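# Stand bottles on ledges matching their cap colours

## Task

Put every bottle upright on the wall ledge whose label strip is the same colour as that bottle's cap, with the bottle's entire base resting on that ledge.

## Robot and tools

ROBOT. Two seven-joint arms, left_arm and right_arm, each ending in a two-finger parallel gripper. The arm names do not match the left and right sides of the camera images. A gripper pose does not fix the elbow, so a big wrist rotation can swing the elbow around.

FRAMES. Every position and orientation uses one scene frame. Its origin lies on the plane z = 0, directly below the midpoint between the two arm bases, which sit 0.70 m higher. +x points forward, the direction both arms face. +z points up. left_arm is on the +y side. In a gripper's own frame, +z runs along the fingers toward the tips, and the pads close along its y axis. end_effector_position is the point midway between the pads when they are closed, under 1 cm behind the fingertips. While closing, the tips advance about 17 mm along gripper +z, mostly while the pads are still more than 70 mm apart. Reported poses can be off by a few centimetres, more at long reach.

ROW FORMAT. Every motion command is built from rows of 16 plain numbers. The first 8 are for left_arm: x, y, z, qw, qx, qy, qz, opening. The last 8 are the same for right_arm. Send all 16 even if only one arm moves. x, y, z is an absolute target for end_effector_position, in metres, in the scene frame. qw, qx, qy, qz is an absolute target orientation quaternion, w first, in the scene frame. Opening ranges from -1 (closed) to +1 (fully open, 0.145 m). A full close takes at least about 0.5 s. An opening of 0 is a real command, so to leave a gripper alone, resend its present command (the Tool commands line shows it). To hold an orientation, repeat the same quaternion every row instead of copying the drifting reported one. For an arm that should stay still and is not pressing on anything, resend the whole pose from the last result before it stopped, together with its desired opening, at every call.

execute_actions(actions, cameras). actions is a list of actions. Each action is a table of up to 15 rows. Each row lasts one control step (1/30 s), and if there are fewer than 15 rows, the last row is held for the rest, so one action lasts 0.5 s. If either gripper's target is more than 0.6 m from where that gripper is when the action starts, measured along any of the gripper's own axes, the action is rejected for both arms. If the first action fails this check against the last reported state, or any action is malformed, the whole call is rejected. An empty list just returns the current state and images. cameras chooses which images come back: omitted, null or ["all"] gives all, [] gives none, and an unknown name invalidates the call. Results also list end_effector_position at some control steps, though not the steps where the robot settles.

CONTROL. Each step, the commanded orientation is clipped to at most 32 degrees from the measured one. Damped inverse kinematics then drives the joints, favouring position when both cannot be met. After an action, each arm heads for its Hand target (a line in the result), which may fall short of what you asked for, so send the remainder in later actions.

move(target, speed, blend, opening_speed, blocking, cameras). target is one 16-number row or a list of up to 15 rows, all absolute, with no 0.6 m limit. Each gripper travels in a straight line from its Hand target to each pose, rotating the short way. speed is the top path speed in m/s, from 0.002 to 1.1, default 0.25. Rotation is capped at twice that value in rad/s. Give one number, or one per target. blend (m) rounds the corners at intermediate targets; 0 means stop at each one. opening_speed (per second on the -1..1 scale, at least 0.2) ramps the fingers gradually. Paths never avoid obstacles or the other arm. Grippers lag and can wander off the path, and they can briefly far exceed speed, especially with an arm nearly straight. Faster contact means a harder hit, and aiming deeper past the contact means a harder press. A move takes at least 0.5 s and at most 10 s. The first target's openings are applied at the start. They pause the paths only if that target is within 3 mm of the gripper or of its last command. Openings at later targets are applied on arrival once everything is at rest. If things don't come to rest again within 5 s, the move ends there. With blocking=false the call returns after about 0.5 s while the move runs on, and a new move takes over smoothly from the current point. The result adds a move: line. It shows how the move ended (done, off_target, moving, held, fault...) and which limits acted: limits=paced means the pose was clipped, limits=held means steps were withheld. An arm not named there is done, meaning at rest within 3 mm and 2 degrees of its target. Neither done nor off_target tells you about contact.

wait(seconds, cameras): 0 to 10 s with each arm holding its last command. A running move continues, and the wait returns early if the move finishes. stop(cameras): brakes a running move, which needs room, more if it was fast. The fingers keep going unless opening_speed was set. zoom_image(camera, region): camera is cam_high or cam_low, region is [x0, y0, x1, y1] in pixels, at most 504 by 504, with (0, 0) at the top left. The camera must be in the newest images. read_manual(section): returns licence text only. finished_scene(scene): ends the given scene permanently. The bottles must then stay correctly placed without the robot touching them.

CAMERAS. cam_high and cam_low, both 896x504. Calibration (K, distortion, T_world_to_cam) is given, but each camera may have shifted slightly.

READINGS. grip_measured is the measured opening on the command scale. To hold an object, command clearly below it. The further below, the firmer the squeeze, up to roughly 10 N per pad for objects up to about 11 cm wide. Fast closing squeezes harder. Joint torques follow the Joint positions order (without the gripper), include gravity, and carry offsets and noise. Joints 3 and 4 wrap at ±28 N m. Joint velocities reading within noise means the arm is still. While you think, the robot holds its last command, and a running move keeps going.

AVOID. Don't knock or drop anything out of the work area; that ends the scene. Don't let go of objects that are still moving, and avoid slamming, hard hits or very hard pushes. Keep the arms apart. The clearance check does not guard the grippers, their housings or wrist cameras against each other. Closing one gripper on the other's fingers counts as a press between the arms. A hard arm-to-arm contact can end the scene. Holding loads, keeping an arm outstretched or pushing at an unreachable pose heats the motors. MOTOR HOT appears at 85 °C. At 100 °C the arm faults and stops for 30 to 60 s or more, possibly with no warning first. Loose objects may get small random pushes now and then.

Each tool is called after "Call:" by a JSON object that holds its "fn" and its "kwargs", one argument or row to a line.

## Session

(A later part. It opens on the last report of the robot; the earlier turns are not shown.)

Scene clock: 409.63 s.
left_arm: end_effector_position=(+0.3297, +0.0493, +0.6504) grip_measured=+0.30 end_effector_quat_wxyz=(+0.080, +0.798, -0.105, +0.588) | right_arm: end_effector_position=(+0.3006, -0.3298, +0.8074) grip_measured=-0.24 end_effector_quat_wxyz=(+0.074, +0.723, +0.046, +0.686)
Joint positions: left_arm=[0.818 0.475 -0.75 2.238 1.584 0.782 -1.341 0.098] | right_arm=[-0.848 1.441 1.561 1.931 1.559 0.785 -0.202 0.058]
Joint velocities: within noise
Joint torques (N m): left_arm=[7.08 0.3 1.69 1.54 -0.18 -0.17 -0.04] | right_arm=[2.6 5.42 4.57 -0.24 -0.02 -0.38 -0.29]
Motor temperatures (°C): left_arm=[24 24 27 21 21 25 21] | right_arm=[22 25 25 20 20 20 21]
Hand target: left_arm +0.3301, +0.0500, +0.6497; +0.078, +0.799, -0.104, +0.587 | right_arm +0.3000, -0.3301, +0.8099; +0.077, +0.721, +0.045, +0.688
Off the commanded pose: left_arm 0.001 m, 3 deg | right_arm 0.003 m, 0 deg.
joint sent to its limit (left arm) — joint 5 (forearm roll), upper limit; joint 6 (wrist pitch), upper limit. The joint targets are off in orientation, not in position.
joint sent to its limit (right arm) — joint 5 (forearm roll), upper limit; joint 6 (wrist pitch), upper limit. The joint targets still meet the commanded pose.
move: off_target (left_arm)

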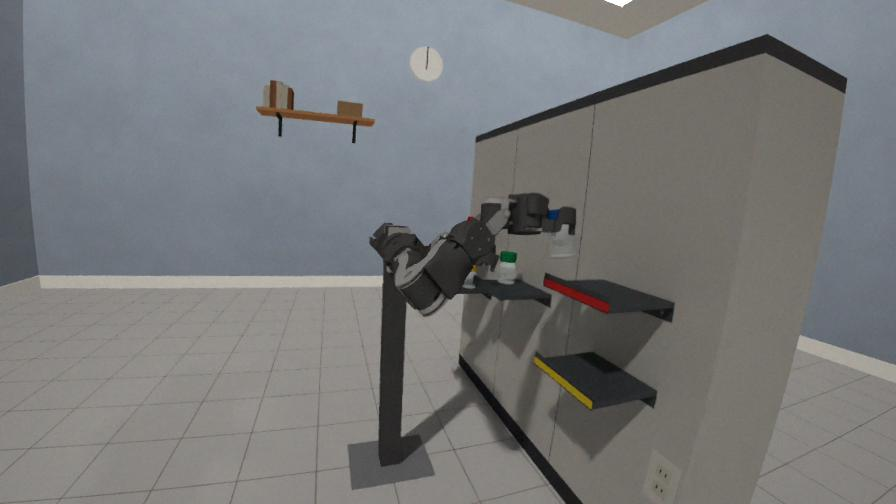

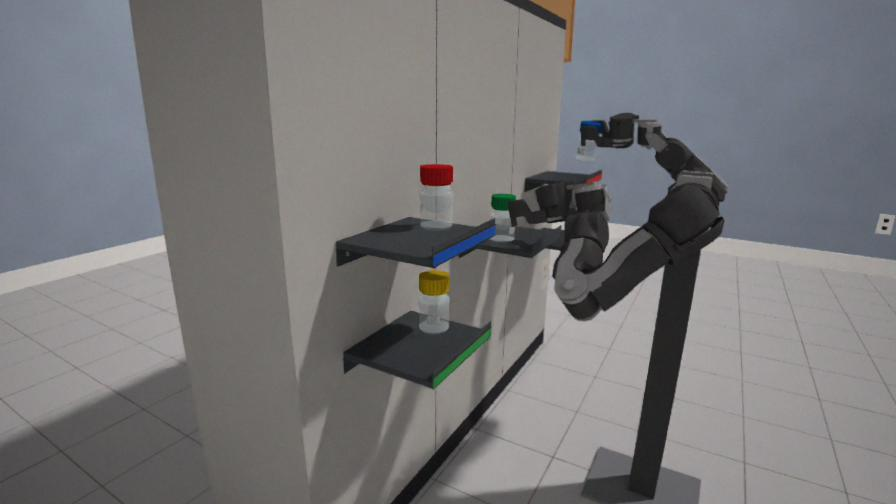

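Call:
{"fn": "move", "kwargs": {
  "target": [
    [0.389,0.033,0.637,0.08,0.80,-0.105,0.587,0.3,0.30,-0.33,0.81,0.077,0.721,0.045,0.688,-0.6],
    [0.389,0.033,0.637,0.08,0.80,-0.105,0.587,-0.6,0.30,-0.33,0.81,0.077,0.721,0.045,0.688,-0.6]
  ],
  "speed": 0.12,
  "opening_speed": 1.0
}}

Call:
{"fn": "zoom_image", "kwargs": {
  "camera": "cam_low",
  "region": [400, 130, 640, 260]
}}

Scene clock: 418.43 s.
left_arm: end_effector_position=(+0.3896, +0.0347, +0.6375) grip_measured=-0.24 end_effector_quat_wxyz=(+0.076, +0.799, -0.103, +0.588) | right_arm: end_effector_position=(+0.3006, -0.3298, +0.8074) grip_measured=-0.24 end_effector_quat_wxyz=(+0.074, +0.723, +0.046, +0.686)
Joint positions: left_arm=[0.913 0.406 -0.828 1.908 1.376 0.724 -1.055 0.058] | right_arm=[-0.848 1.441 1.561 1.931 1.559 0.785 -0.202 0.058]
Joint velocities: within noise
Joint torques (N m): left_arm=[8.29 -0.38 2.25 2.56 -0.15 -0.39 0.24] | right_arm=[2.44 5.39 4.62 -0.14 -0.01 -0.39 -0.29]
Motor temperatures (°C): left_arm=[25 23 27 21 21 24 21] | right_arm=[22 25 26 20 20 20 21]
Hand target: left_arm +0.3890, +0.0330, +0.6371; +0.080, +0.799, -0.105, +0.586 | right_arm +0.3000, -0.3301, +0.8099; +0.077, +0.721, +0.045, +0.688
Off the commanded pose: left_arm 0.002 m, 1 deg | right_arm 0.003 m, 0 deg.
joint sent to its limit (right arm) — joint 5 (forearm roll), upper limit; joint 6 (wrist pitch), upper limit. The joint targets still meet the commanded pose.
move: done

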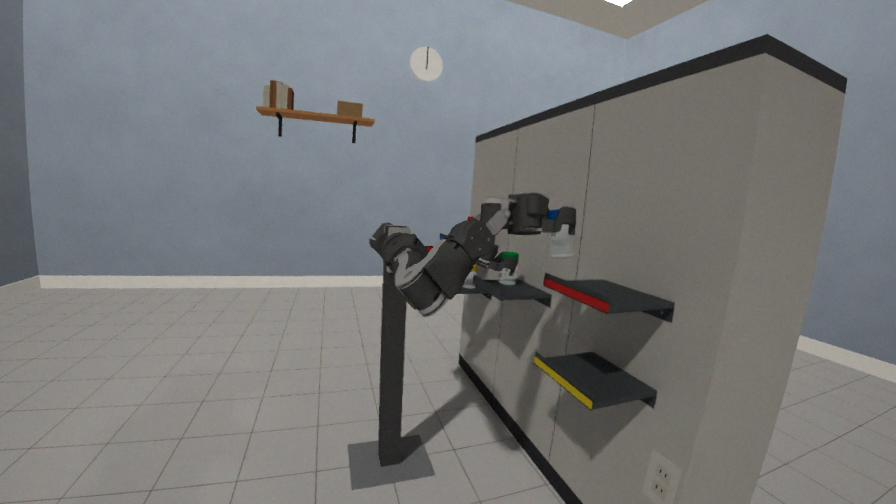

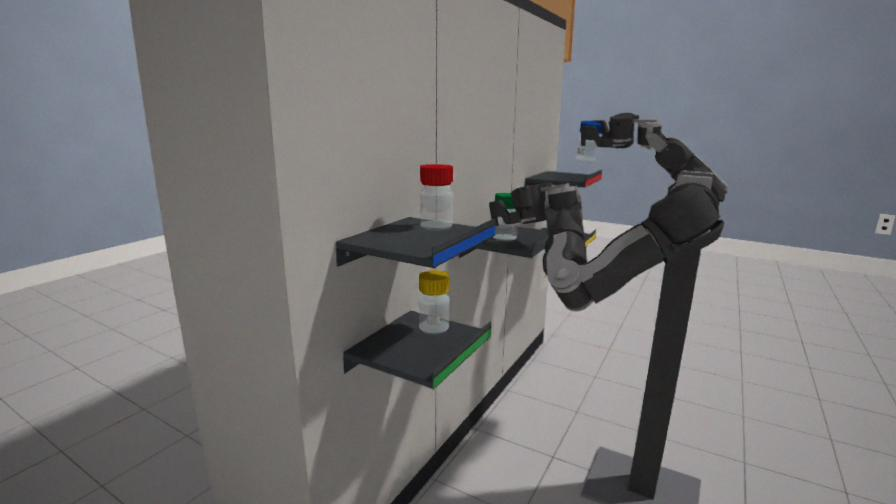

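Scaled by 2.100 from the camera's 896x504 image, which has a finer 1280x720 frame.

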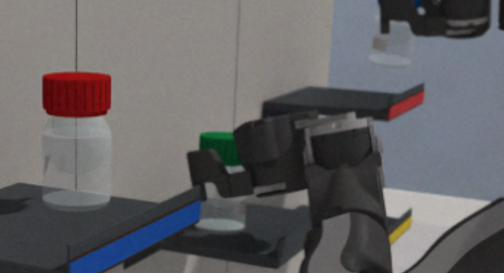

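Call:
{"fn": "move", "kwargs": {
  "target": [
    [0.389,0.033,0.69,0.08,0.80,-0.105,0.587,-0.6,0.22,-0.36,0.81,0.077,0.721,0.045,0.688,-0.6],
    [0.31,0.06,0.69,0.08,0.80,-0.105,0.587,-0.6,0.15,-0.58,0.62,0.287,0.709,-0.41,0.497,-0.6],
    [0.29,0.19,0.60,0,0.819,0,0.574,-0.6,0.17,-0.52,0.32,0.22,0.757,-0.314,0.53,-0.6],
    [0.28,0.30,0.57,-0.05,0.816,0.0714,0.572,-0.6,0.17,-0.52,0.32,0.22,0.757,-0.314,0.53,-0.6]
  ],
  "speed": 0.25,
  "blend": [0.01,0.03,0.03,0]
}}

Scene clock: 459.50 s.
left_arm: end_effector_position=(+0.2790, +0.3002, +0.5668) grip_measured=-0.24 end_effector_quat_wxyz=(-0.051, +0.820, +0.071, +0.565) | right_arm: end_effector_position=(+0.1682, -0.5195, +0.3174) grip_measured=-0.24 end_effector_quat_wxyz=(+0.219, +0.759, -0.318, +0.524)
Joint positions: left_arm=[-0.659 0.971 0.533 2.238 1.251 0.445 -0.519 0.058] | right_arm=[-0.173 0.6 0.331 0.602 0.821 -0.362 0.137 0.058]
Joint velocities: within noise
Joint torques (N m): left_arm=[2.68 3.81 2.93 3.14 -0.22 -0.85 0.25] | right_arm=[1.04 7.98 1.61 2.39 0.18 -0.76 0.19]
Motor temperatures (°C): left_arm=[27 22 27 21 21 24 21] | right_arm=[21 25 25 19 20 21 21]
Hand target: left_arm +0.2800, +0.3000, +0.5700; -0.050, +0.816, +0.071, +0.572 | right_arm +0.1700, -0.5200, +0.3200; +0.220, +0.757, -0.314, +0.530
Off the commanded pose: left_arm 0.003 m, 1 deg | right_arm 0.003 m, 1 deg.
move: done

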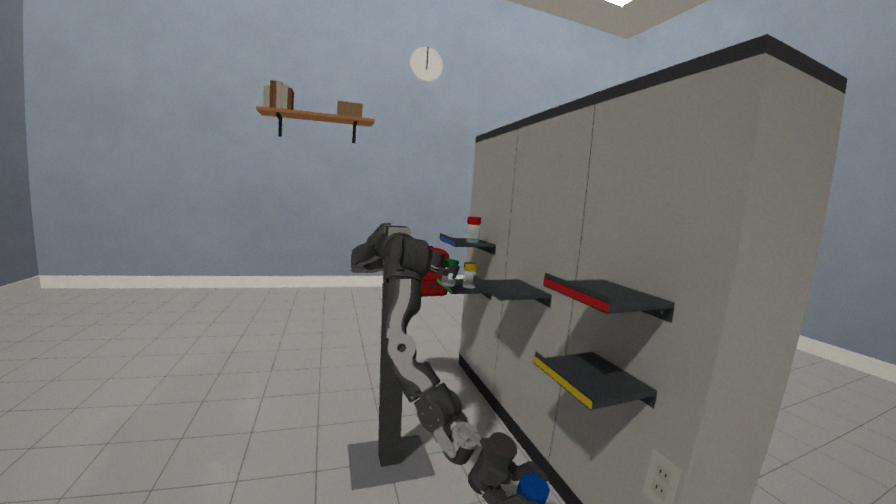

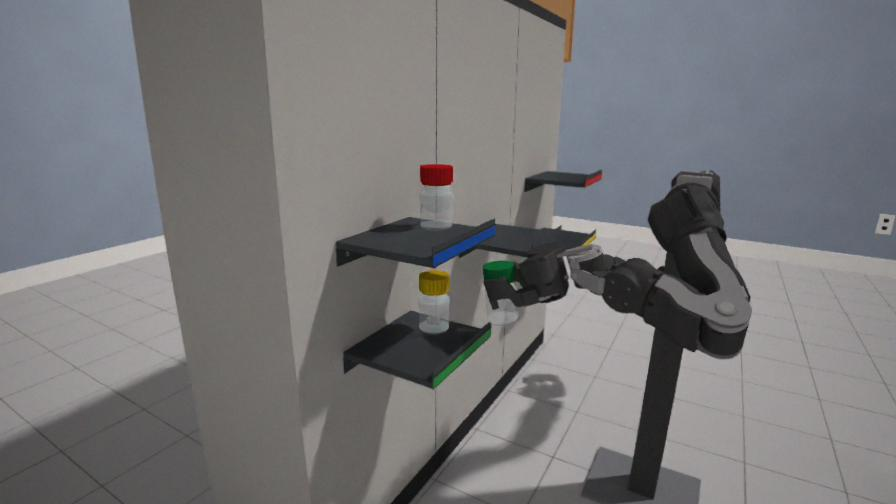

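Call:
{"fn": "move", "kwargs": {
  "target": [
    [0.28,0.44,0.57,-0.05,0.816,0.0714,0.572,-0.6,0.26,-0.25,0.38,0,0.819,0,0.574,-0.6],
    [0.385,0.445,0.57,-0.05,0.816,0.0714,0.572,-0.6,0.29,-0.20,0.52,0,0.819,0,0.574,-0.6],
    [0.385,0.445,0.535,-0.05,0.816,0.0714,0.572,-0.6,0.30,-0.17,0.68,-0.08,0.8,0.105,0.587,-0.6]
  ],
  "speed": [0.15,0.15,0.08],
  "blend": [0.01,0.01,0]
}}

Call:
{"fn": "zoom_image", "kwargs": {
  "camera": "cam_low",
  "region": [330, 150, 600, 400]
}}

Scene clock: 478.53 s.
left_arm: end_effector_position=(+0.3871, +0.4470, +0.5475) grip_measured=-0.24 end_effector_quat_wxyz=(-0.054, +0.804, +0.069, +0.588) | right_arm: end_effector_position=(+0.3002, -0.1698, +0.6781) grip_measured=-0.24 end_effector_quat_wxyz=(-0.082, +0.767, +0.121, +0.625)
Joint positions: left_arm=[0.326 1.148 -0.235 1.13 1.113 0.238 0.137 0.058] | right_arm=[0.226 1.055 0.098 2.39 1.559 0.785 -0.599 0.058]
Joint velocities: within noise
Joint torques (N m): left_arm=[4.68 6.08 0.85 1.26 0.21 0.05 0.1] | right_arm=[3.1 4.63 3.78 0.76 -0.12 -0.33 0.17]
Motor temperatures (°C): left_arm=[25 23 27 21 21 25 21] | right_arm=[21 26 25 20 20 21 21]
Hand target: left_arm +0.3848, +0.4449, +0.5352; -0.050, +0.816, +0.071, +0.572 | right_arm +0.3001, -0.1700, +0.6797; -0.082, +0.766, +0.122, +0.626
Off the commanded pose: left_arm 0.013 m, 2 deg | right_arm 0.002 m, 6 deg.
joint sent to its limit (right arm) — joint 5 (forearm roll), upper limit; joint 6 (wrist pitch), upper limit. The joint targets are off in orientation, not in position.
move: off_target (left_arm, right_arm)

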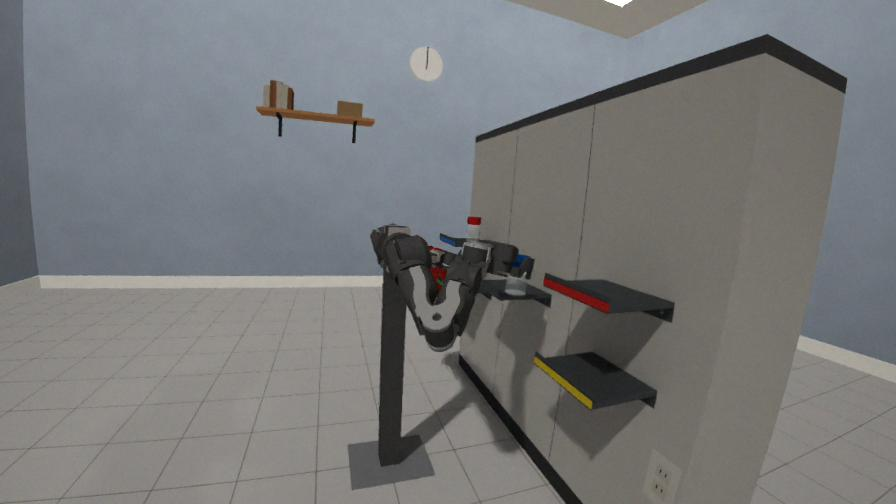

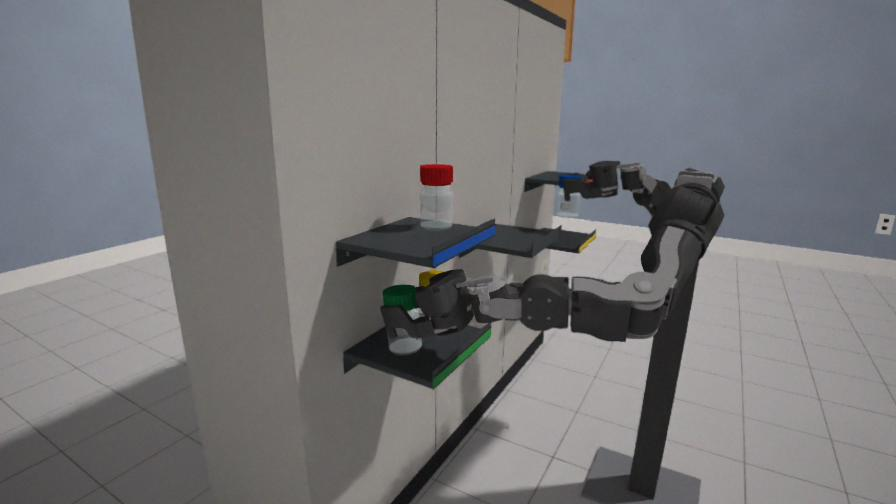

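Scaled by 1.867 from the camera's 896x504 image, which has a finer 1280x720 frame.

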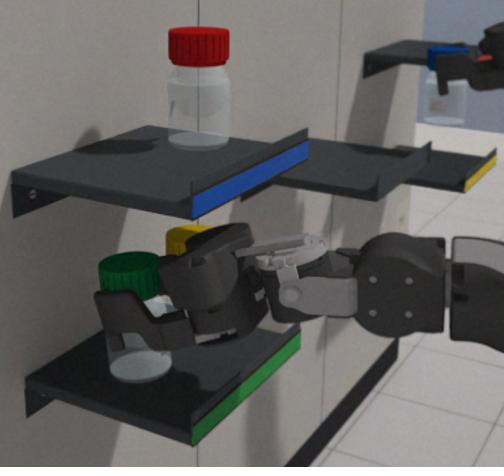

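Call:
{"fn": "move", "kwargs": {
  "target": [
    [0.386,0.446,0.546,-0.054,0.808,0.07,0.58,-0.6,0.34,-0.10,0.67,-0.10,0.79,0.125,0.587,-0.6],
    [0.386,0.446,0.546,-0.054,0.808,0.07,0.58,0.0,0.375,-0.08,0.66,-0.10,0.79,0.125,0.587,-0.6]
  ],
  "speed": 0.12,
  "opening_speed": 1.5
}}

Call:
{"fn": "zoom_image", "kwargs": {
  "camera": "cam_low",
  "region": [330, 150, 600, 400]
}}

Call:
{"fn": "zoom_image", "kwargs": {
  "camera": "cam_high",
  "region": [430, 190, 680, 320]
}}

Scene clock: 496.63 s.
left_arm: end_effector_position=(+0.3866, +0.4465, +0.5474) grip_measured=+0.00 end_effector_quat_wxyz=(-0.054, +0.807, +0.071, +0.583) | right_arm: end_effector_position=(+0.3750, -0.0803, +0.6572) grip_measured=-0.24 end_effector_quat_wxyz=(-0.099, +0.796, +0.125, +0.584)
Joint positions: left_arm=[0.326 1.152 -0.235 1.138 1.117 0.254 0.128 0.076] | right_arm=[0.894 0.644 -0.684 2.036 1.52 0.785 -0.911 0.058]
Joint velocities: within noise
Joint torques (N m): left_arm=[5.34 8 2.78 2.91 0.25 -0.52 0.08] | right_arm=[6.26 1.04 3.58 1.92 -0.42 -0.36 0.19]
Motor temperatures (°C): left_arm=[25 24 26 21 21 24 21] | right_arm=[22 25 25 20 20 20 21]
Hand target: left_arm +0.3861, +0.4460, +0.5461; -0.054, +0.809, +0.070, +0.581 | right_arm +0.3750, -0.0800, +0.6601; -0.100, +0.792, +0.125, +0.589
Off the commanded pose: left_arm 0.002 m, 0 deg | right_arm 0.003 m, 1 deg.
move: done

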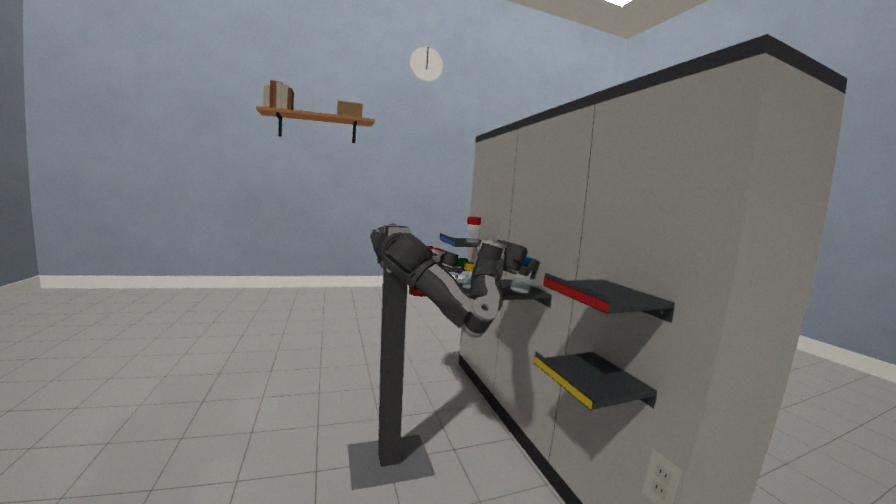

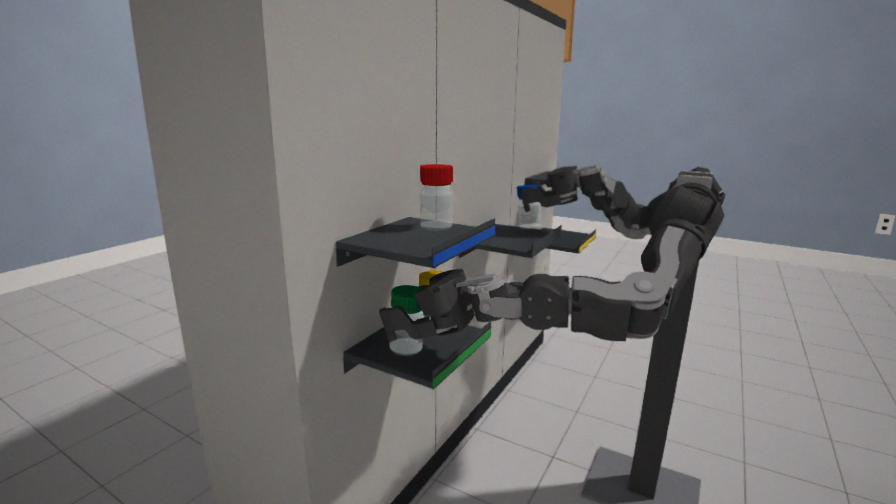

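Scaled by 1.867 from the camera's 896x504 image, which has a finer 1280x720 frame.

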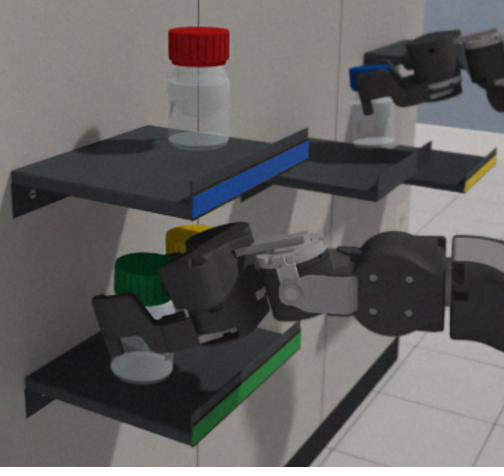

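Scaled by 2.016 from the camera's 896x504 image, which has a finer 1280x720 frame.

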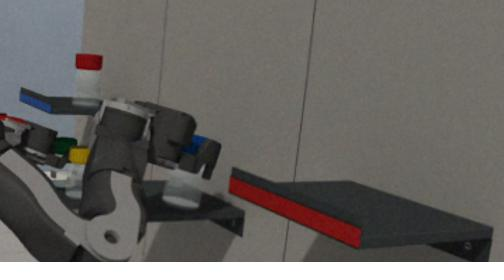

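Call:
{"fn": "move", "kwargs": {
  "target": [
    [0.30,0.43,0.56,-0.054,0.807,0.07,0.583,0.0,0.375,-0.08,0.655,-0.081,0.751,0.094,0.648,-0.6],
    [0.28,0.33,0.40,0,0.819,0,0.574,0.3,0.375,-0.08,0.634,-0.081,0.751,0.094,0.648,-0.6]
  ],
  "speed": [0.12,0.2]
}}

Call:
{"fn": "zoom_image", "kwargs": {
  "camera": "cam_high",
  "region": [430, 190, 680, 320]
}}

Scene clock: 515.67 s.
left_arm: end_effector_position=(+0.2872, +0.3804, +0.4979) grip_measured=+0.04 end_effector_quat_wxyz=(-0.082, +0.723, +0.096, +0.680) | right_arm: end_effector_position=(+0.3754, -0.0822, +0.6505) grip_measured=-0.24 end_effector_quat_wxyz=(-0.080, +0.730, +0.086, +0.673)
Joint positions: left_arm=[-0.403 1.43 -0.458 1.655 1.336 -0.784 -0.43 0.079] | right_arm=[0.723 0.632 -0.73 2.073 1.126 0.539 -0.82 0.058]
Joint velocities: within noise
Joint torques (N m): left_arm=[-11.54 -6.34 -17.59 2.63 -1.91 3.56 5.08] | right_arm=[2.04 1.41 0.99 0.28 0.67 0.47 0.03]
Motor temperatures (°C): left_arm=[26 26 30 22 22 28 27] | right_arm=[23 24 25 20 20 20 21]
Hand target: left_arm +0.2450, +0.3294, +0.4214; +0.000, +0.819, +0.016, +0.573 | right_arm +0.3746, -0.0801, +0.6342; -0.081, +0.751, +0.094, +0.648
Off the commanded pose: left_arm 0.110 m, 22 deg | right_arm 0.017 m, 4 deg.
move: off_target (left_arm, right_arm); target 2's new opening was sent with left_arm's hand 0.110 m and 22 deg from that target

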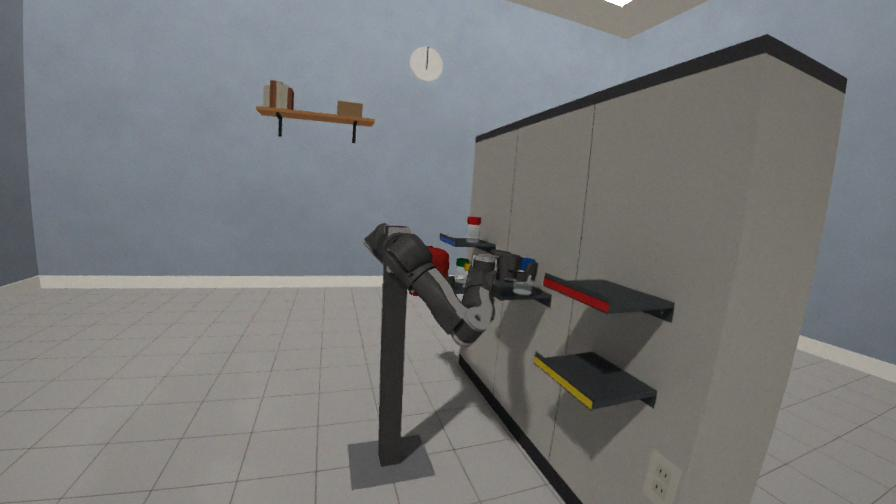

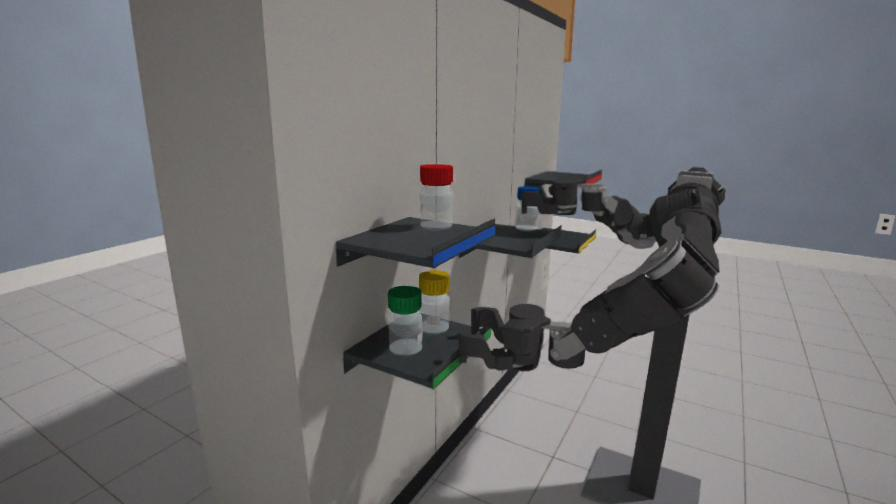

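Scaled by 2.016 from the camera's 896x504 image, which has a finer 1280x720 frame.

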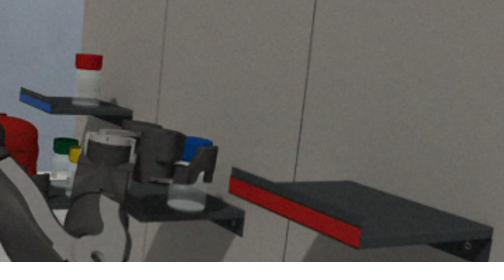

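Call:
{"fn": "move", "kwargs": {
  "target": [
    [0.28,0.37,0.51,-0.05,0.78,0.07,0.6,0.04,0.375,-0.08,0.649,-0.08,0.735,0.09,0.668,-0.6],
    [0.23,0.36,0.52,-0.05,0.816,0.07,0.58,0.04,0.375,-0.08,0.649,-0.08,0.735,0.09,0.668,0.2]
  ],
  "speed": 0.15,
  "opening_speed": 1.5
}}

Call:
{"fn": "zoom_image", "kwargs": {
  "camera": "cam_low",
  "region": [330, 150, 650, 400]
}}

Scene clock: 528.20 s.
left_arm: end_effector_position=(+0.2797, +0.3734, +0.5060) grip_measured=+0.02 end_effector_quat_wxyz=(-0.086, +0.797, +0.113, +0.587) | right_arm: end_effector_position=(+0.3748, -0.0799, +0.6504) grip_measured=+0.20 end_effector_quat_wxyz=(-0.081, +0.733, +0.090, +0.670)
Joint positions: left_arm=[0.138 1.672 -1.013 1.857 1.584 -0.601 -0.462 0.077] | right_arm=[0.728 0.625 -0.73 2.073 1.133 0.553 -0.823 0.09]
Joint velocities: within noise
Joint torques (N m): left_arm=[-13.17 39.97 -17.87 26.39 -0.02 -5.68 2.07] | right_arm=[5.1 1.02 2.78 1.85 -0.2 -0.17 -0.07]
Motor temperatures (°C): left_arm=[30 35 50 26 26 45 52] | right_arm=[22 24 24 20 20 20 21]
Hand target: left_arm +0.2441, +0.3637, +0.5136; -0.072, +0.811, +0.074, +0.576 | right_arm +0.3750, -0.0800, +0.6490; -0.080, +0.735, +0.090, +0.668
Off the commanded pose: left_arm 0.053 m, 7 deg | right_arm 0.001 m, 0 deg.
joint sent to its limit (left arm) — joint 5 (forearm roll), upper limit. The joint targets are off in position and orientation.
move: off_target (left_arm)

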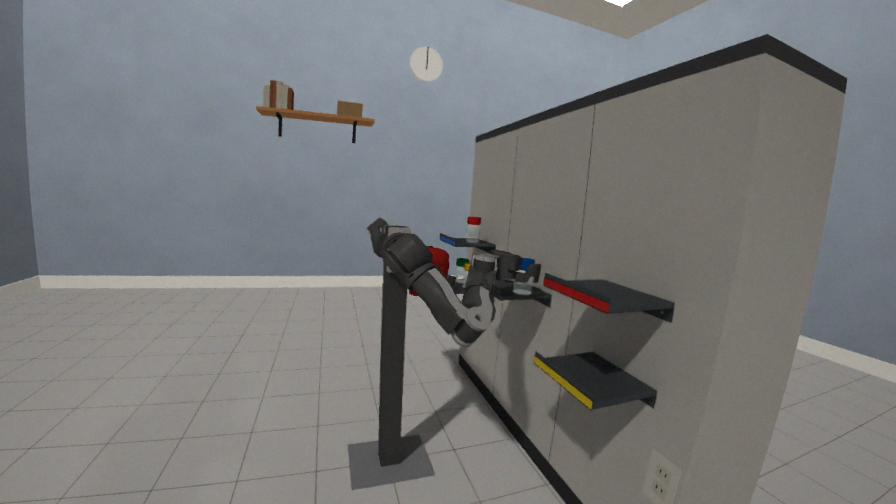

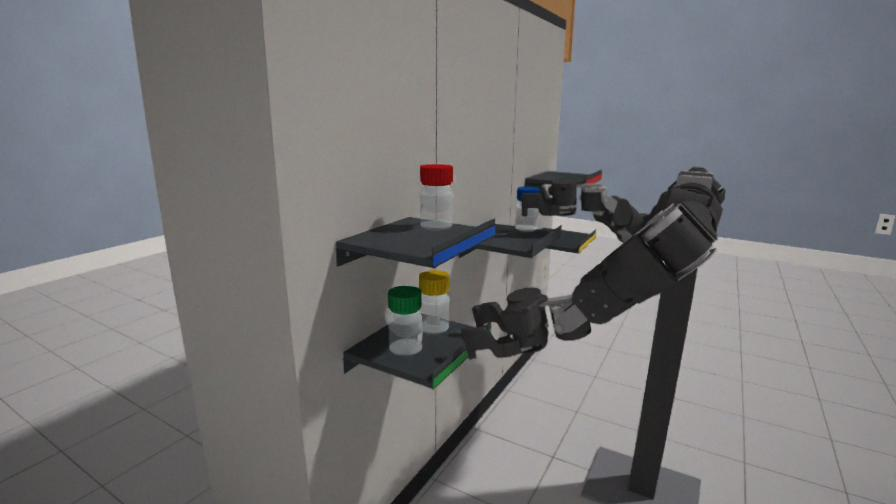

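Scaled by 1.575 from the camera's 896x504 image, which has a finer 1280x720 frame.

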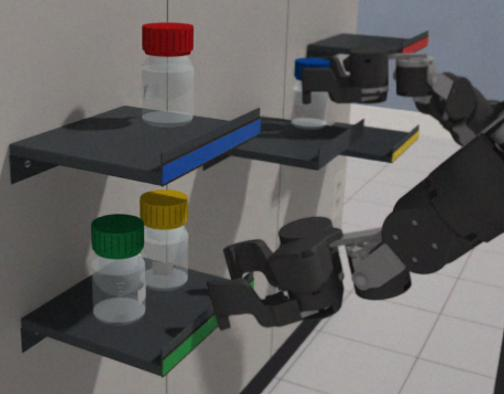

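Call:
{"fn": "move", "kwargs": {
  "target": [
    [0.285,0.374,0.57,-0.086,0.797,0.113,0.587,0.0,0.375,-0.08,0.649,-0.08,0.735,0.09,0.668,0.2],
    [0.23,0.36,0.57,-0.086,0.797,0.113,0.587,0.04,0.27,-0.10,0.66,-0.08,0.735,0.09,0.668,0.2]
  ],
  "speed": 0.12
}}

Scene clock: 535.93 s.
left_arm: end_effector_position=(+0.2316, +0.3596, +0.5707) grip_measured=+0.04 end_effector_quat_wxyz=(-0.101, +0.781, +0.119, +0.604) | right_arm: end_effector_position=(+0.3032, -0.0926, +0.6548) grip_measured=+0.20 end_effector_quat_wxyz=(-0.082, +0.734, +0.093, +0.668)
Joint positions: left_arm=[0.752 2.012 -1.563 2.208 1.525 -0.57 -0.499 0.079] | right_arm=[0.527 0.766 -0.629 2.441 1.229 0.591 -1.008 0.09]
Joint velocities: within noise
Joint torques (N m): left_arm=[0.83 4.5 1.24 1.13 -0.13 -0.66 -0.04] | right_arm=[3.23 1.44 3.28 1.7 -0.4 -0.21 0.12]
Motor temperatures (°C): left_arm=[30 58 57 39 24 55 44] | right_arm=[22 24 24 20 20 20 21]
Hand target: left_arm +0.2306, +0.3599, +0.5694; -0.102, +0.782, +0.121, +0.603 | right_arm +0.3034, -0.0928, +0.6554; -0.083, +0.733, +0.092, +0.669
Off the commanded pose: left_arm 0.002 m, 3 deg | right_arm 0.034 m, 0 deg.
joint read past its limit (left arm) — joint 2 (shoulder roll), upper limit.
joint read past its limit (right arm) — joint 4 (elbow), upper limit, where the elbow is as bent as it goes.
joint sent to its limit (left arm) — joint 2 (shoulder roll), upper limit; joint 3 (upper arm roll), lower limit. The joint targets are off in orientation, not in position.
joint sent to its limit (right arm) — joint 4 (elbow), upper limit, where the elbow is as bent as it goes. The joint targets are off in position, not in orientation.
move: off_target (left_arm, right_arm); target 2's new opening was sent with left_arm's hand 0.002 m and 3 deg from that target

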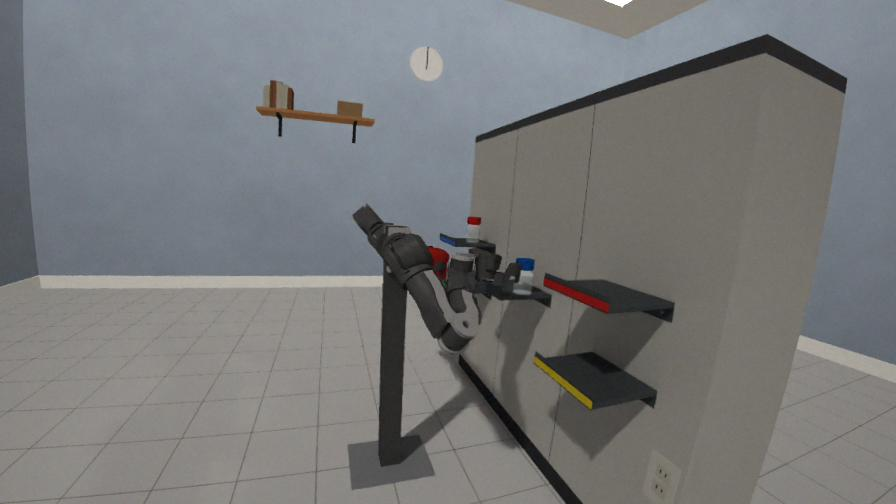

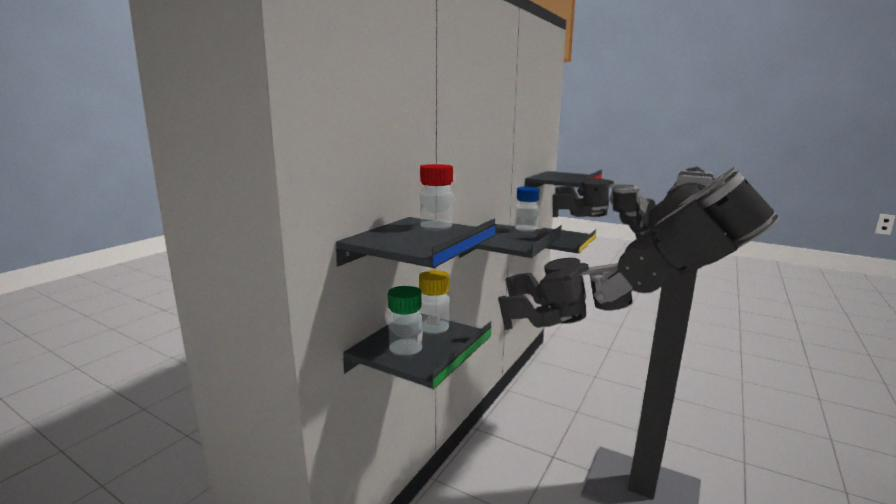

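Call:
{"fn": "move", "kwargs": {
  "target": [
    [0.15,0.58,0.60,-0.287,0.709,0.41,0.497,0,0.30,-0.20,0.66,-0.04,0.76,0.05,0.648,0.2],
    [0.17,0.52,0.30,-0.147,0.854,0.354,0.354,0,0.30,-0.23,0.5,0,0.819,0,0.574,0.2],
    [0.30,0.22,0.40,0,0.819,0,0.574,0.3,0.30,-0.25,0.45,0,0.819,0,0.574,0.2],
    [0.31,0.19,0.55,0,0.819,0,0.574,0.3,0.30,-0.25,0.45,0,0.819,0,0.574,0.2],
    [0.31,0.17,0.69,0.08,0.80,-0.105,0.587,0.3,0.30,-0.25,0.45,0,0.819,0,0.574,0.2]
  ],
  "speed": 0.3,
  "blend": [0.03,0.03,0.03,0.03,0]
}}

Scene clock: 560.23 s.
left_arm: end_effector_position=(+0.3103, +0.1702, +0.6905) grip_measured=+0.30 end_effector_quat_wxyz=(+0.081, +0.761, -0.122, +0.632) | right_arm: end_effector_position=(+0.3013, -0.2389, +0.4569) grip_measured=+0.19 end_effector_quat_wxyz=(-0.016, +0.809, +0.017, +0.587)
Joint positions: left_arm=[0.36 1.075 0.008 2.339 1.584 0.78 -0.605 0.098] | right_arm=[-0.352 0.846 -0.164 1.883 0.816 0.057 -0.295 0.09]
Joint velocities: within noise
Joint torques (N m): left_arm=[4.23 4.47 2.19 0.49 -0.03 -0.47 0.23] | right_arm=[0.75 4.23 5.03 0.4 0.53 0.15 -0.85]
Motor temperatures (°C): left_arm=[25 36 43 30 23 36 30] | right_arm=[22 24 25 20 20 20 21]
Hand target: left_arm +0.3101, +0.1701, +0.6896; +0.082, +0.762, -0.124, +0.630 | right_arm +0.2997, -0.2499, +0.4501; +0.000, +0.819, +0.000, +0.574
Off the commanded pose: left_arm 0.001 m, 7 deg | right_arm 0.013 m, 3 deg.
joint sent to its limit (left arm) — joint 5 (forearm roll), upper limit; joint 6 (wrist pitch), upper limit. The joint targets are off in orientation, not in position.
move: off_target (left_arm, right_arm); blend cut to 0 m at target 3; limits=paced

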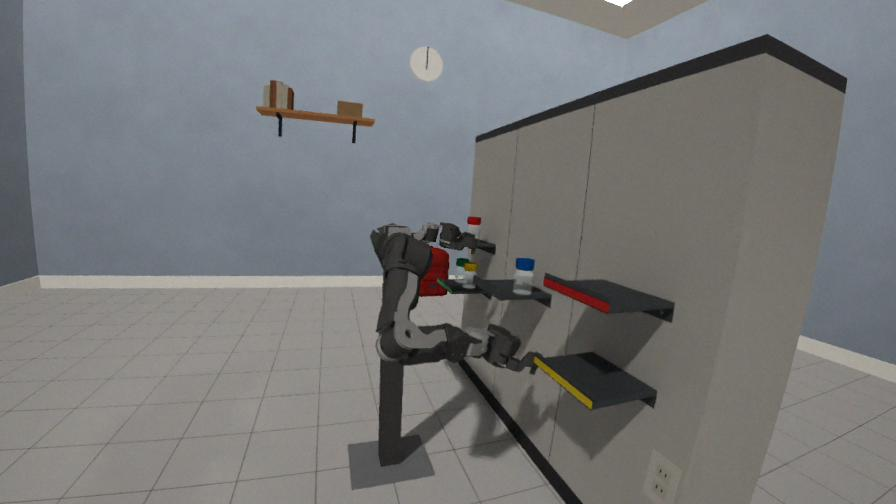

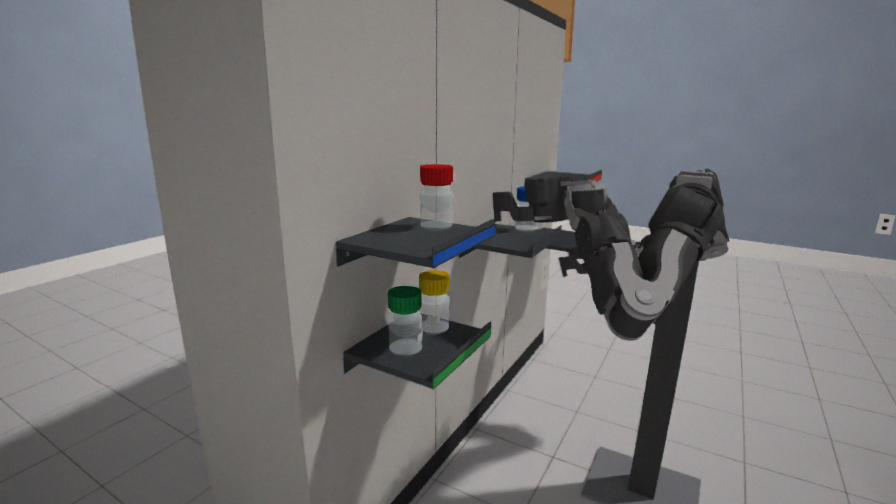

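Call:
{"fn": "move", "kwargs": {
  "target": [
    [0.31,-0.045,0.68,0.132,0.774,-0.171,0.594,0.3,0.29,-0.20,0.42,0,0.819,0,0.574,0.2],
    [0.378,-0.079,0.648,0.132,0.774,-0.171,0.594,0.3,0.29,-0.20,0.42,0,0.819,0,0.574,0.2]
  ],
  "speed": [0.2,0.12]
}}

Call:
{"fn": "zoom_image", "kwargs": {
  "camera": "cam_high",
  "region": [430, 210, 630, 320]
}}

Call:
{"fn": "zoom_image", "kwargs": {
  "camera": "cam_low",
  "region": [430, 150, 630, 270]
}}

Scene clock: 572.67 s.
left_arm: end_effector_position=(+0.3788, -0.0774, +0.6476) grip_measured=+0.30 end_effector_quat_wxyz=(+0.129, +0.776, -0.169, +0.594) | right_arm: end_effector_position=(+0.2899, -0.1989, +0.4204) grip_measured=+0.20 end_effector_quat_wxyz=(-0.002, +0.819, +0.002, +0.574)
Joint positions: left_arm=[1.058 0.092 -1.031 1.698 1.316 0.636 -1.043 0.098] | right_arm=[-0.317 0.635 -0.301 1.844 0.616 0.077 -0.396 0.09]
Joint velocities: within noise
Joint torques (N m): left_arm=[9.09 -1.67 2.19 2.61 -0.3 -0.44 0.22] | right_arm=[1.89 2.44 2.14 3.14 -0.16 -0.49 -0.08]
Motor temperatures (°C): left_arm=[26 32 39 27 22 34 28] | right_arm=[21 24 25 19 20 20 22]
Hand target: left_arm +0.3780, -0.0790, +0.6480; +0.132, +0.775, -0.171, +0.594 | right_arm +0.2900, -0.2000, +0.4201; +0.000, +0.819, +0.000, +0.574
Off the commanded pose: left_arm 0.002 m, 0 deg | right_arm 0.001 m, 0 deg.
move: done

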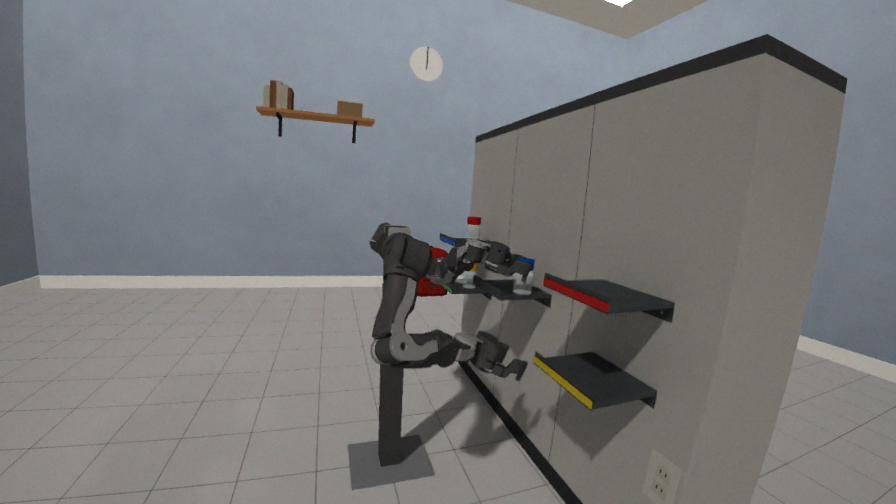

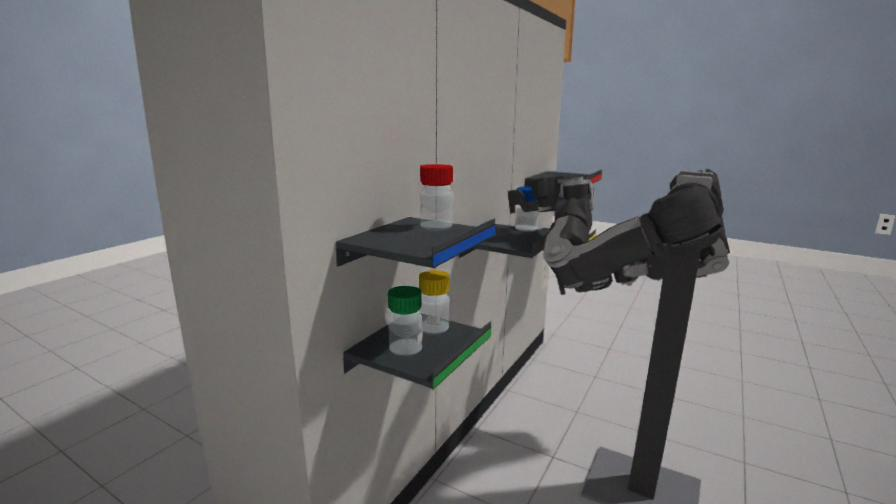

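Scaled by 2.520 from the camera's 896x504 image, which has a finer 1280x720 frame.

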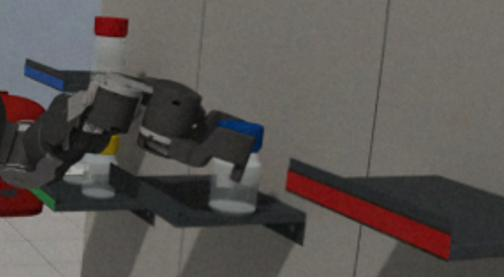

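Scaled by 2.520 from the camera's 896x504 image, which has a finer 1280x720 frame.

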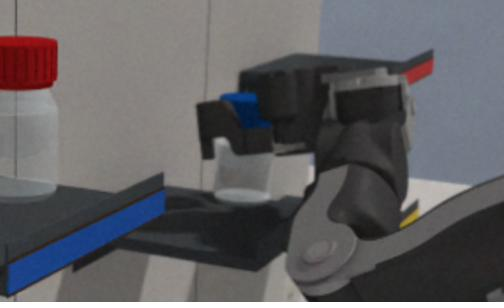

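Call:
{"fn": "move", "kwargs": {
  "target": [
    [0.378,-0.079,0.648,0.132,0.774,-0.171,0.594,-0.6,0.29,-0.20,0.42,0,0.819,0,0.574,0.2],
    [0.378,-0.079,0.70,0.132,0.774,-0.171,0.594,-0.6,0.29,-0.20,0.42,0,0.819,0,0.574,0.2],
    [0.32,0.05,0.75,0.06,0.79,-0.08,0.607,-0.6,0.29,-0.20,0.42,0,0.819,0,0.574,0.2],
    [0.31,0.20,0.79,0,0.793,0,0.609,-0.6,0.29,-0.20,0.42,0,0.819,0,0.574,0.2],
    [0.31,0.40,0.79,-0.053,0.79,0.069,0.607,-0.6,0.29,-0.20,0.42,0,0.819,0,0.574,0.2]
  ],
  "speed": 0.2,
  "blend": [0,0.02,0.03,0.03,0],
  "opening_speed": 1.5
}}

Scene clock: 590.97 s.
left_arm: end_effector_position=(+0.3097, +0.4017, +0.7893) grip_measured=-0.24 end_effector_quat_wxyz=(-0.061, +0.750, +0.063, +0.656) | right_arm: end_effector_position=(+0.2899, -0.1989, +0.4204) grip_measured=+0.20 end_effector_quat_wxyz=(-0.002, +0.819, +0.002, +0.574)
Joint positions: left_arm=[-0.925 1.448 1.574 1.687 1.584 0.781 -0.18 0.057] | right_arm=[-0.317 0.635 -0.301 1.844 0.616 0.077 -0.396 0.09]
Joint velocities: within noise
Joint torques (N m): left_arm=[3.44 5.42 3.04 0.44 0.12 -0.6 0.21] | right_arm=[1.86 2.6 2.04 3.14 -0.18 -0.47 -0.1]
Motor temperatures (°C): left_arm=[28 30 35 25 22 32 27] | right_arm=[21 24 24 20 20 20 21]
Hand target: left_arm +0.3102, +0.4000, +0.7898; -0.059, +0.750, +0.060, +0.656 | right_arm +0.2900, -0.2000, +0.4201; +0.000, +0.819, +0.000, +0.574
Off the commanded pose: left_arm 0.002 m, 7 deg | right_arm 0.001 m, 0 deg.
joint sent to its limit (left arm) — joint 3 (upper arm roll), upper limit; joint 5 (forearm roll), upper limit; joint 6 (wrist pitch), upper limit. The joint targets are off in orientation, not in position.
move: off_target (left_arm)

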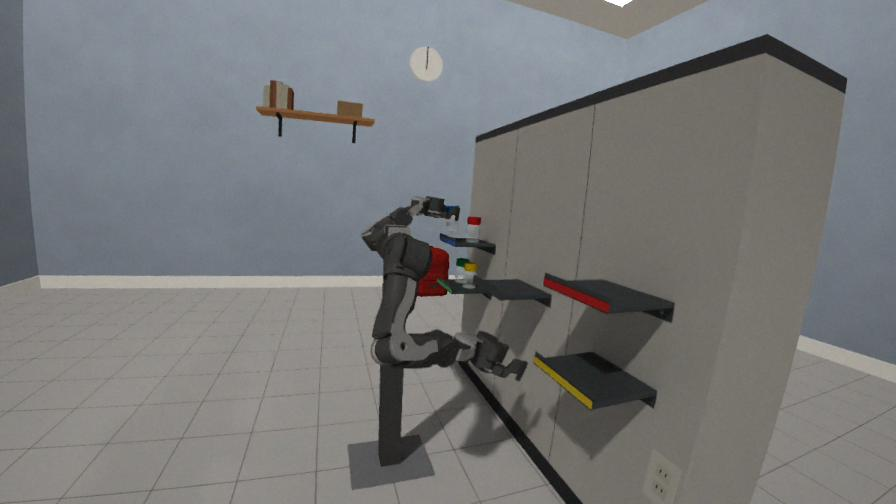

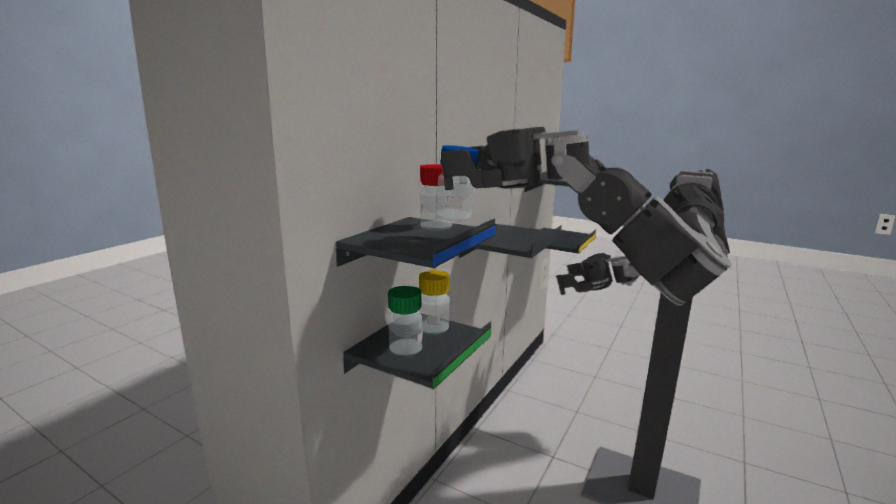

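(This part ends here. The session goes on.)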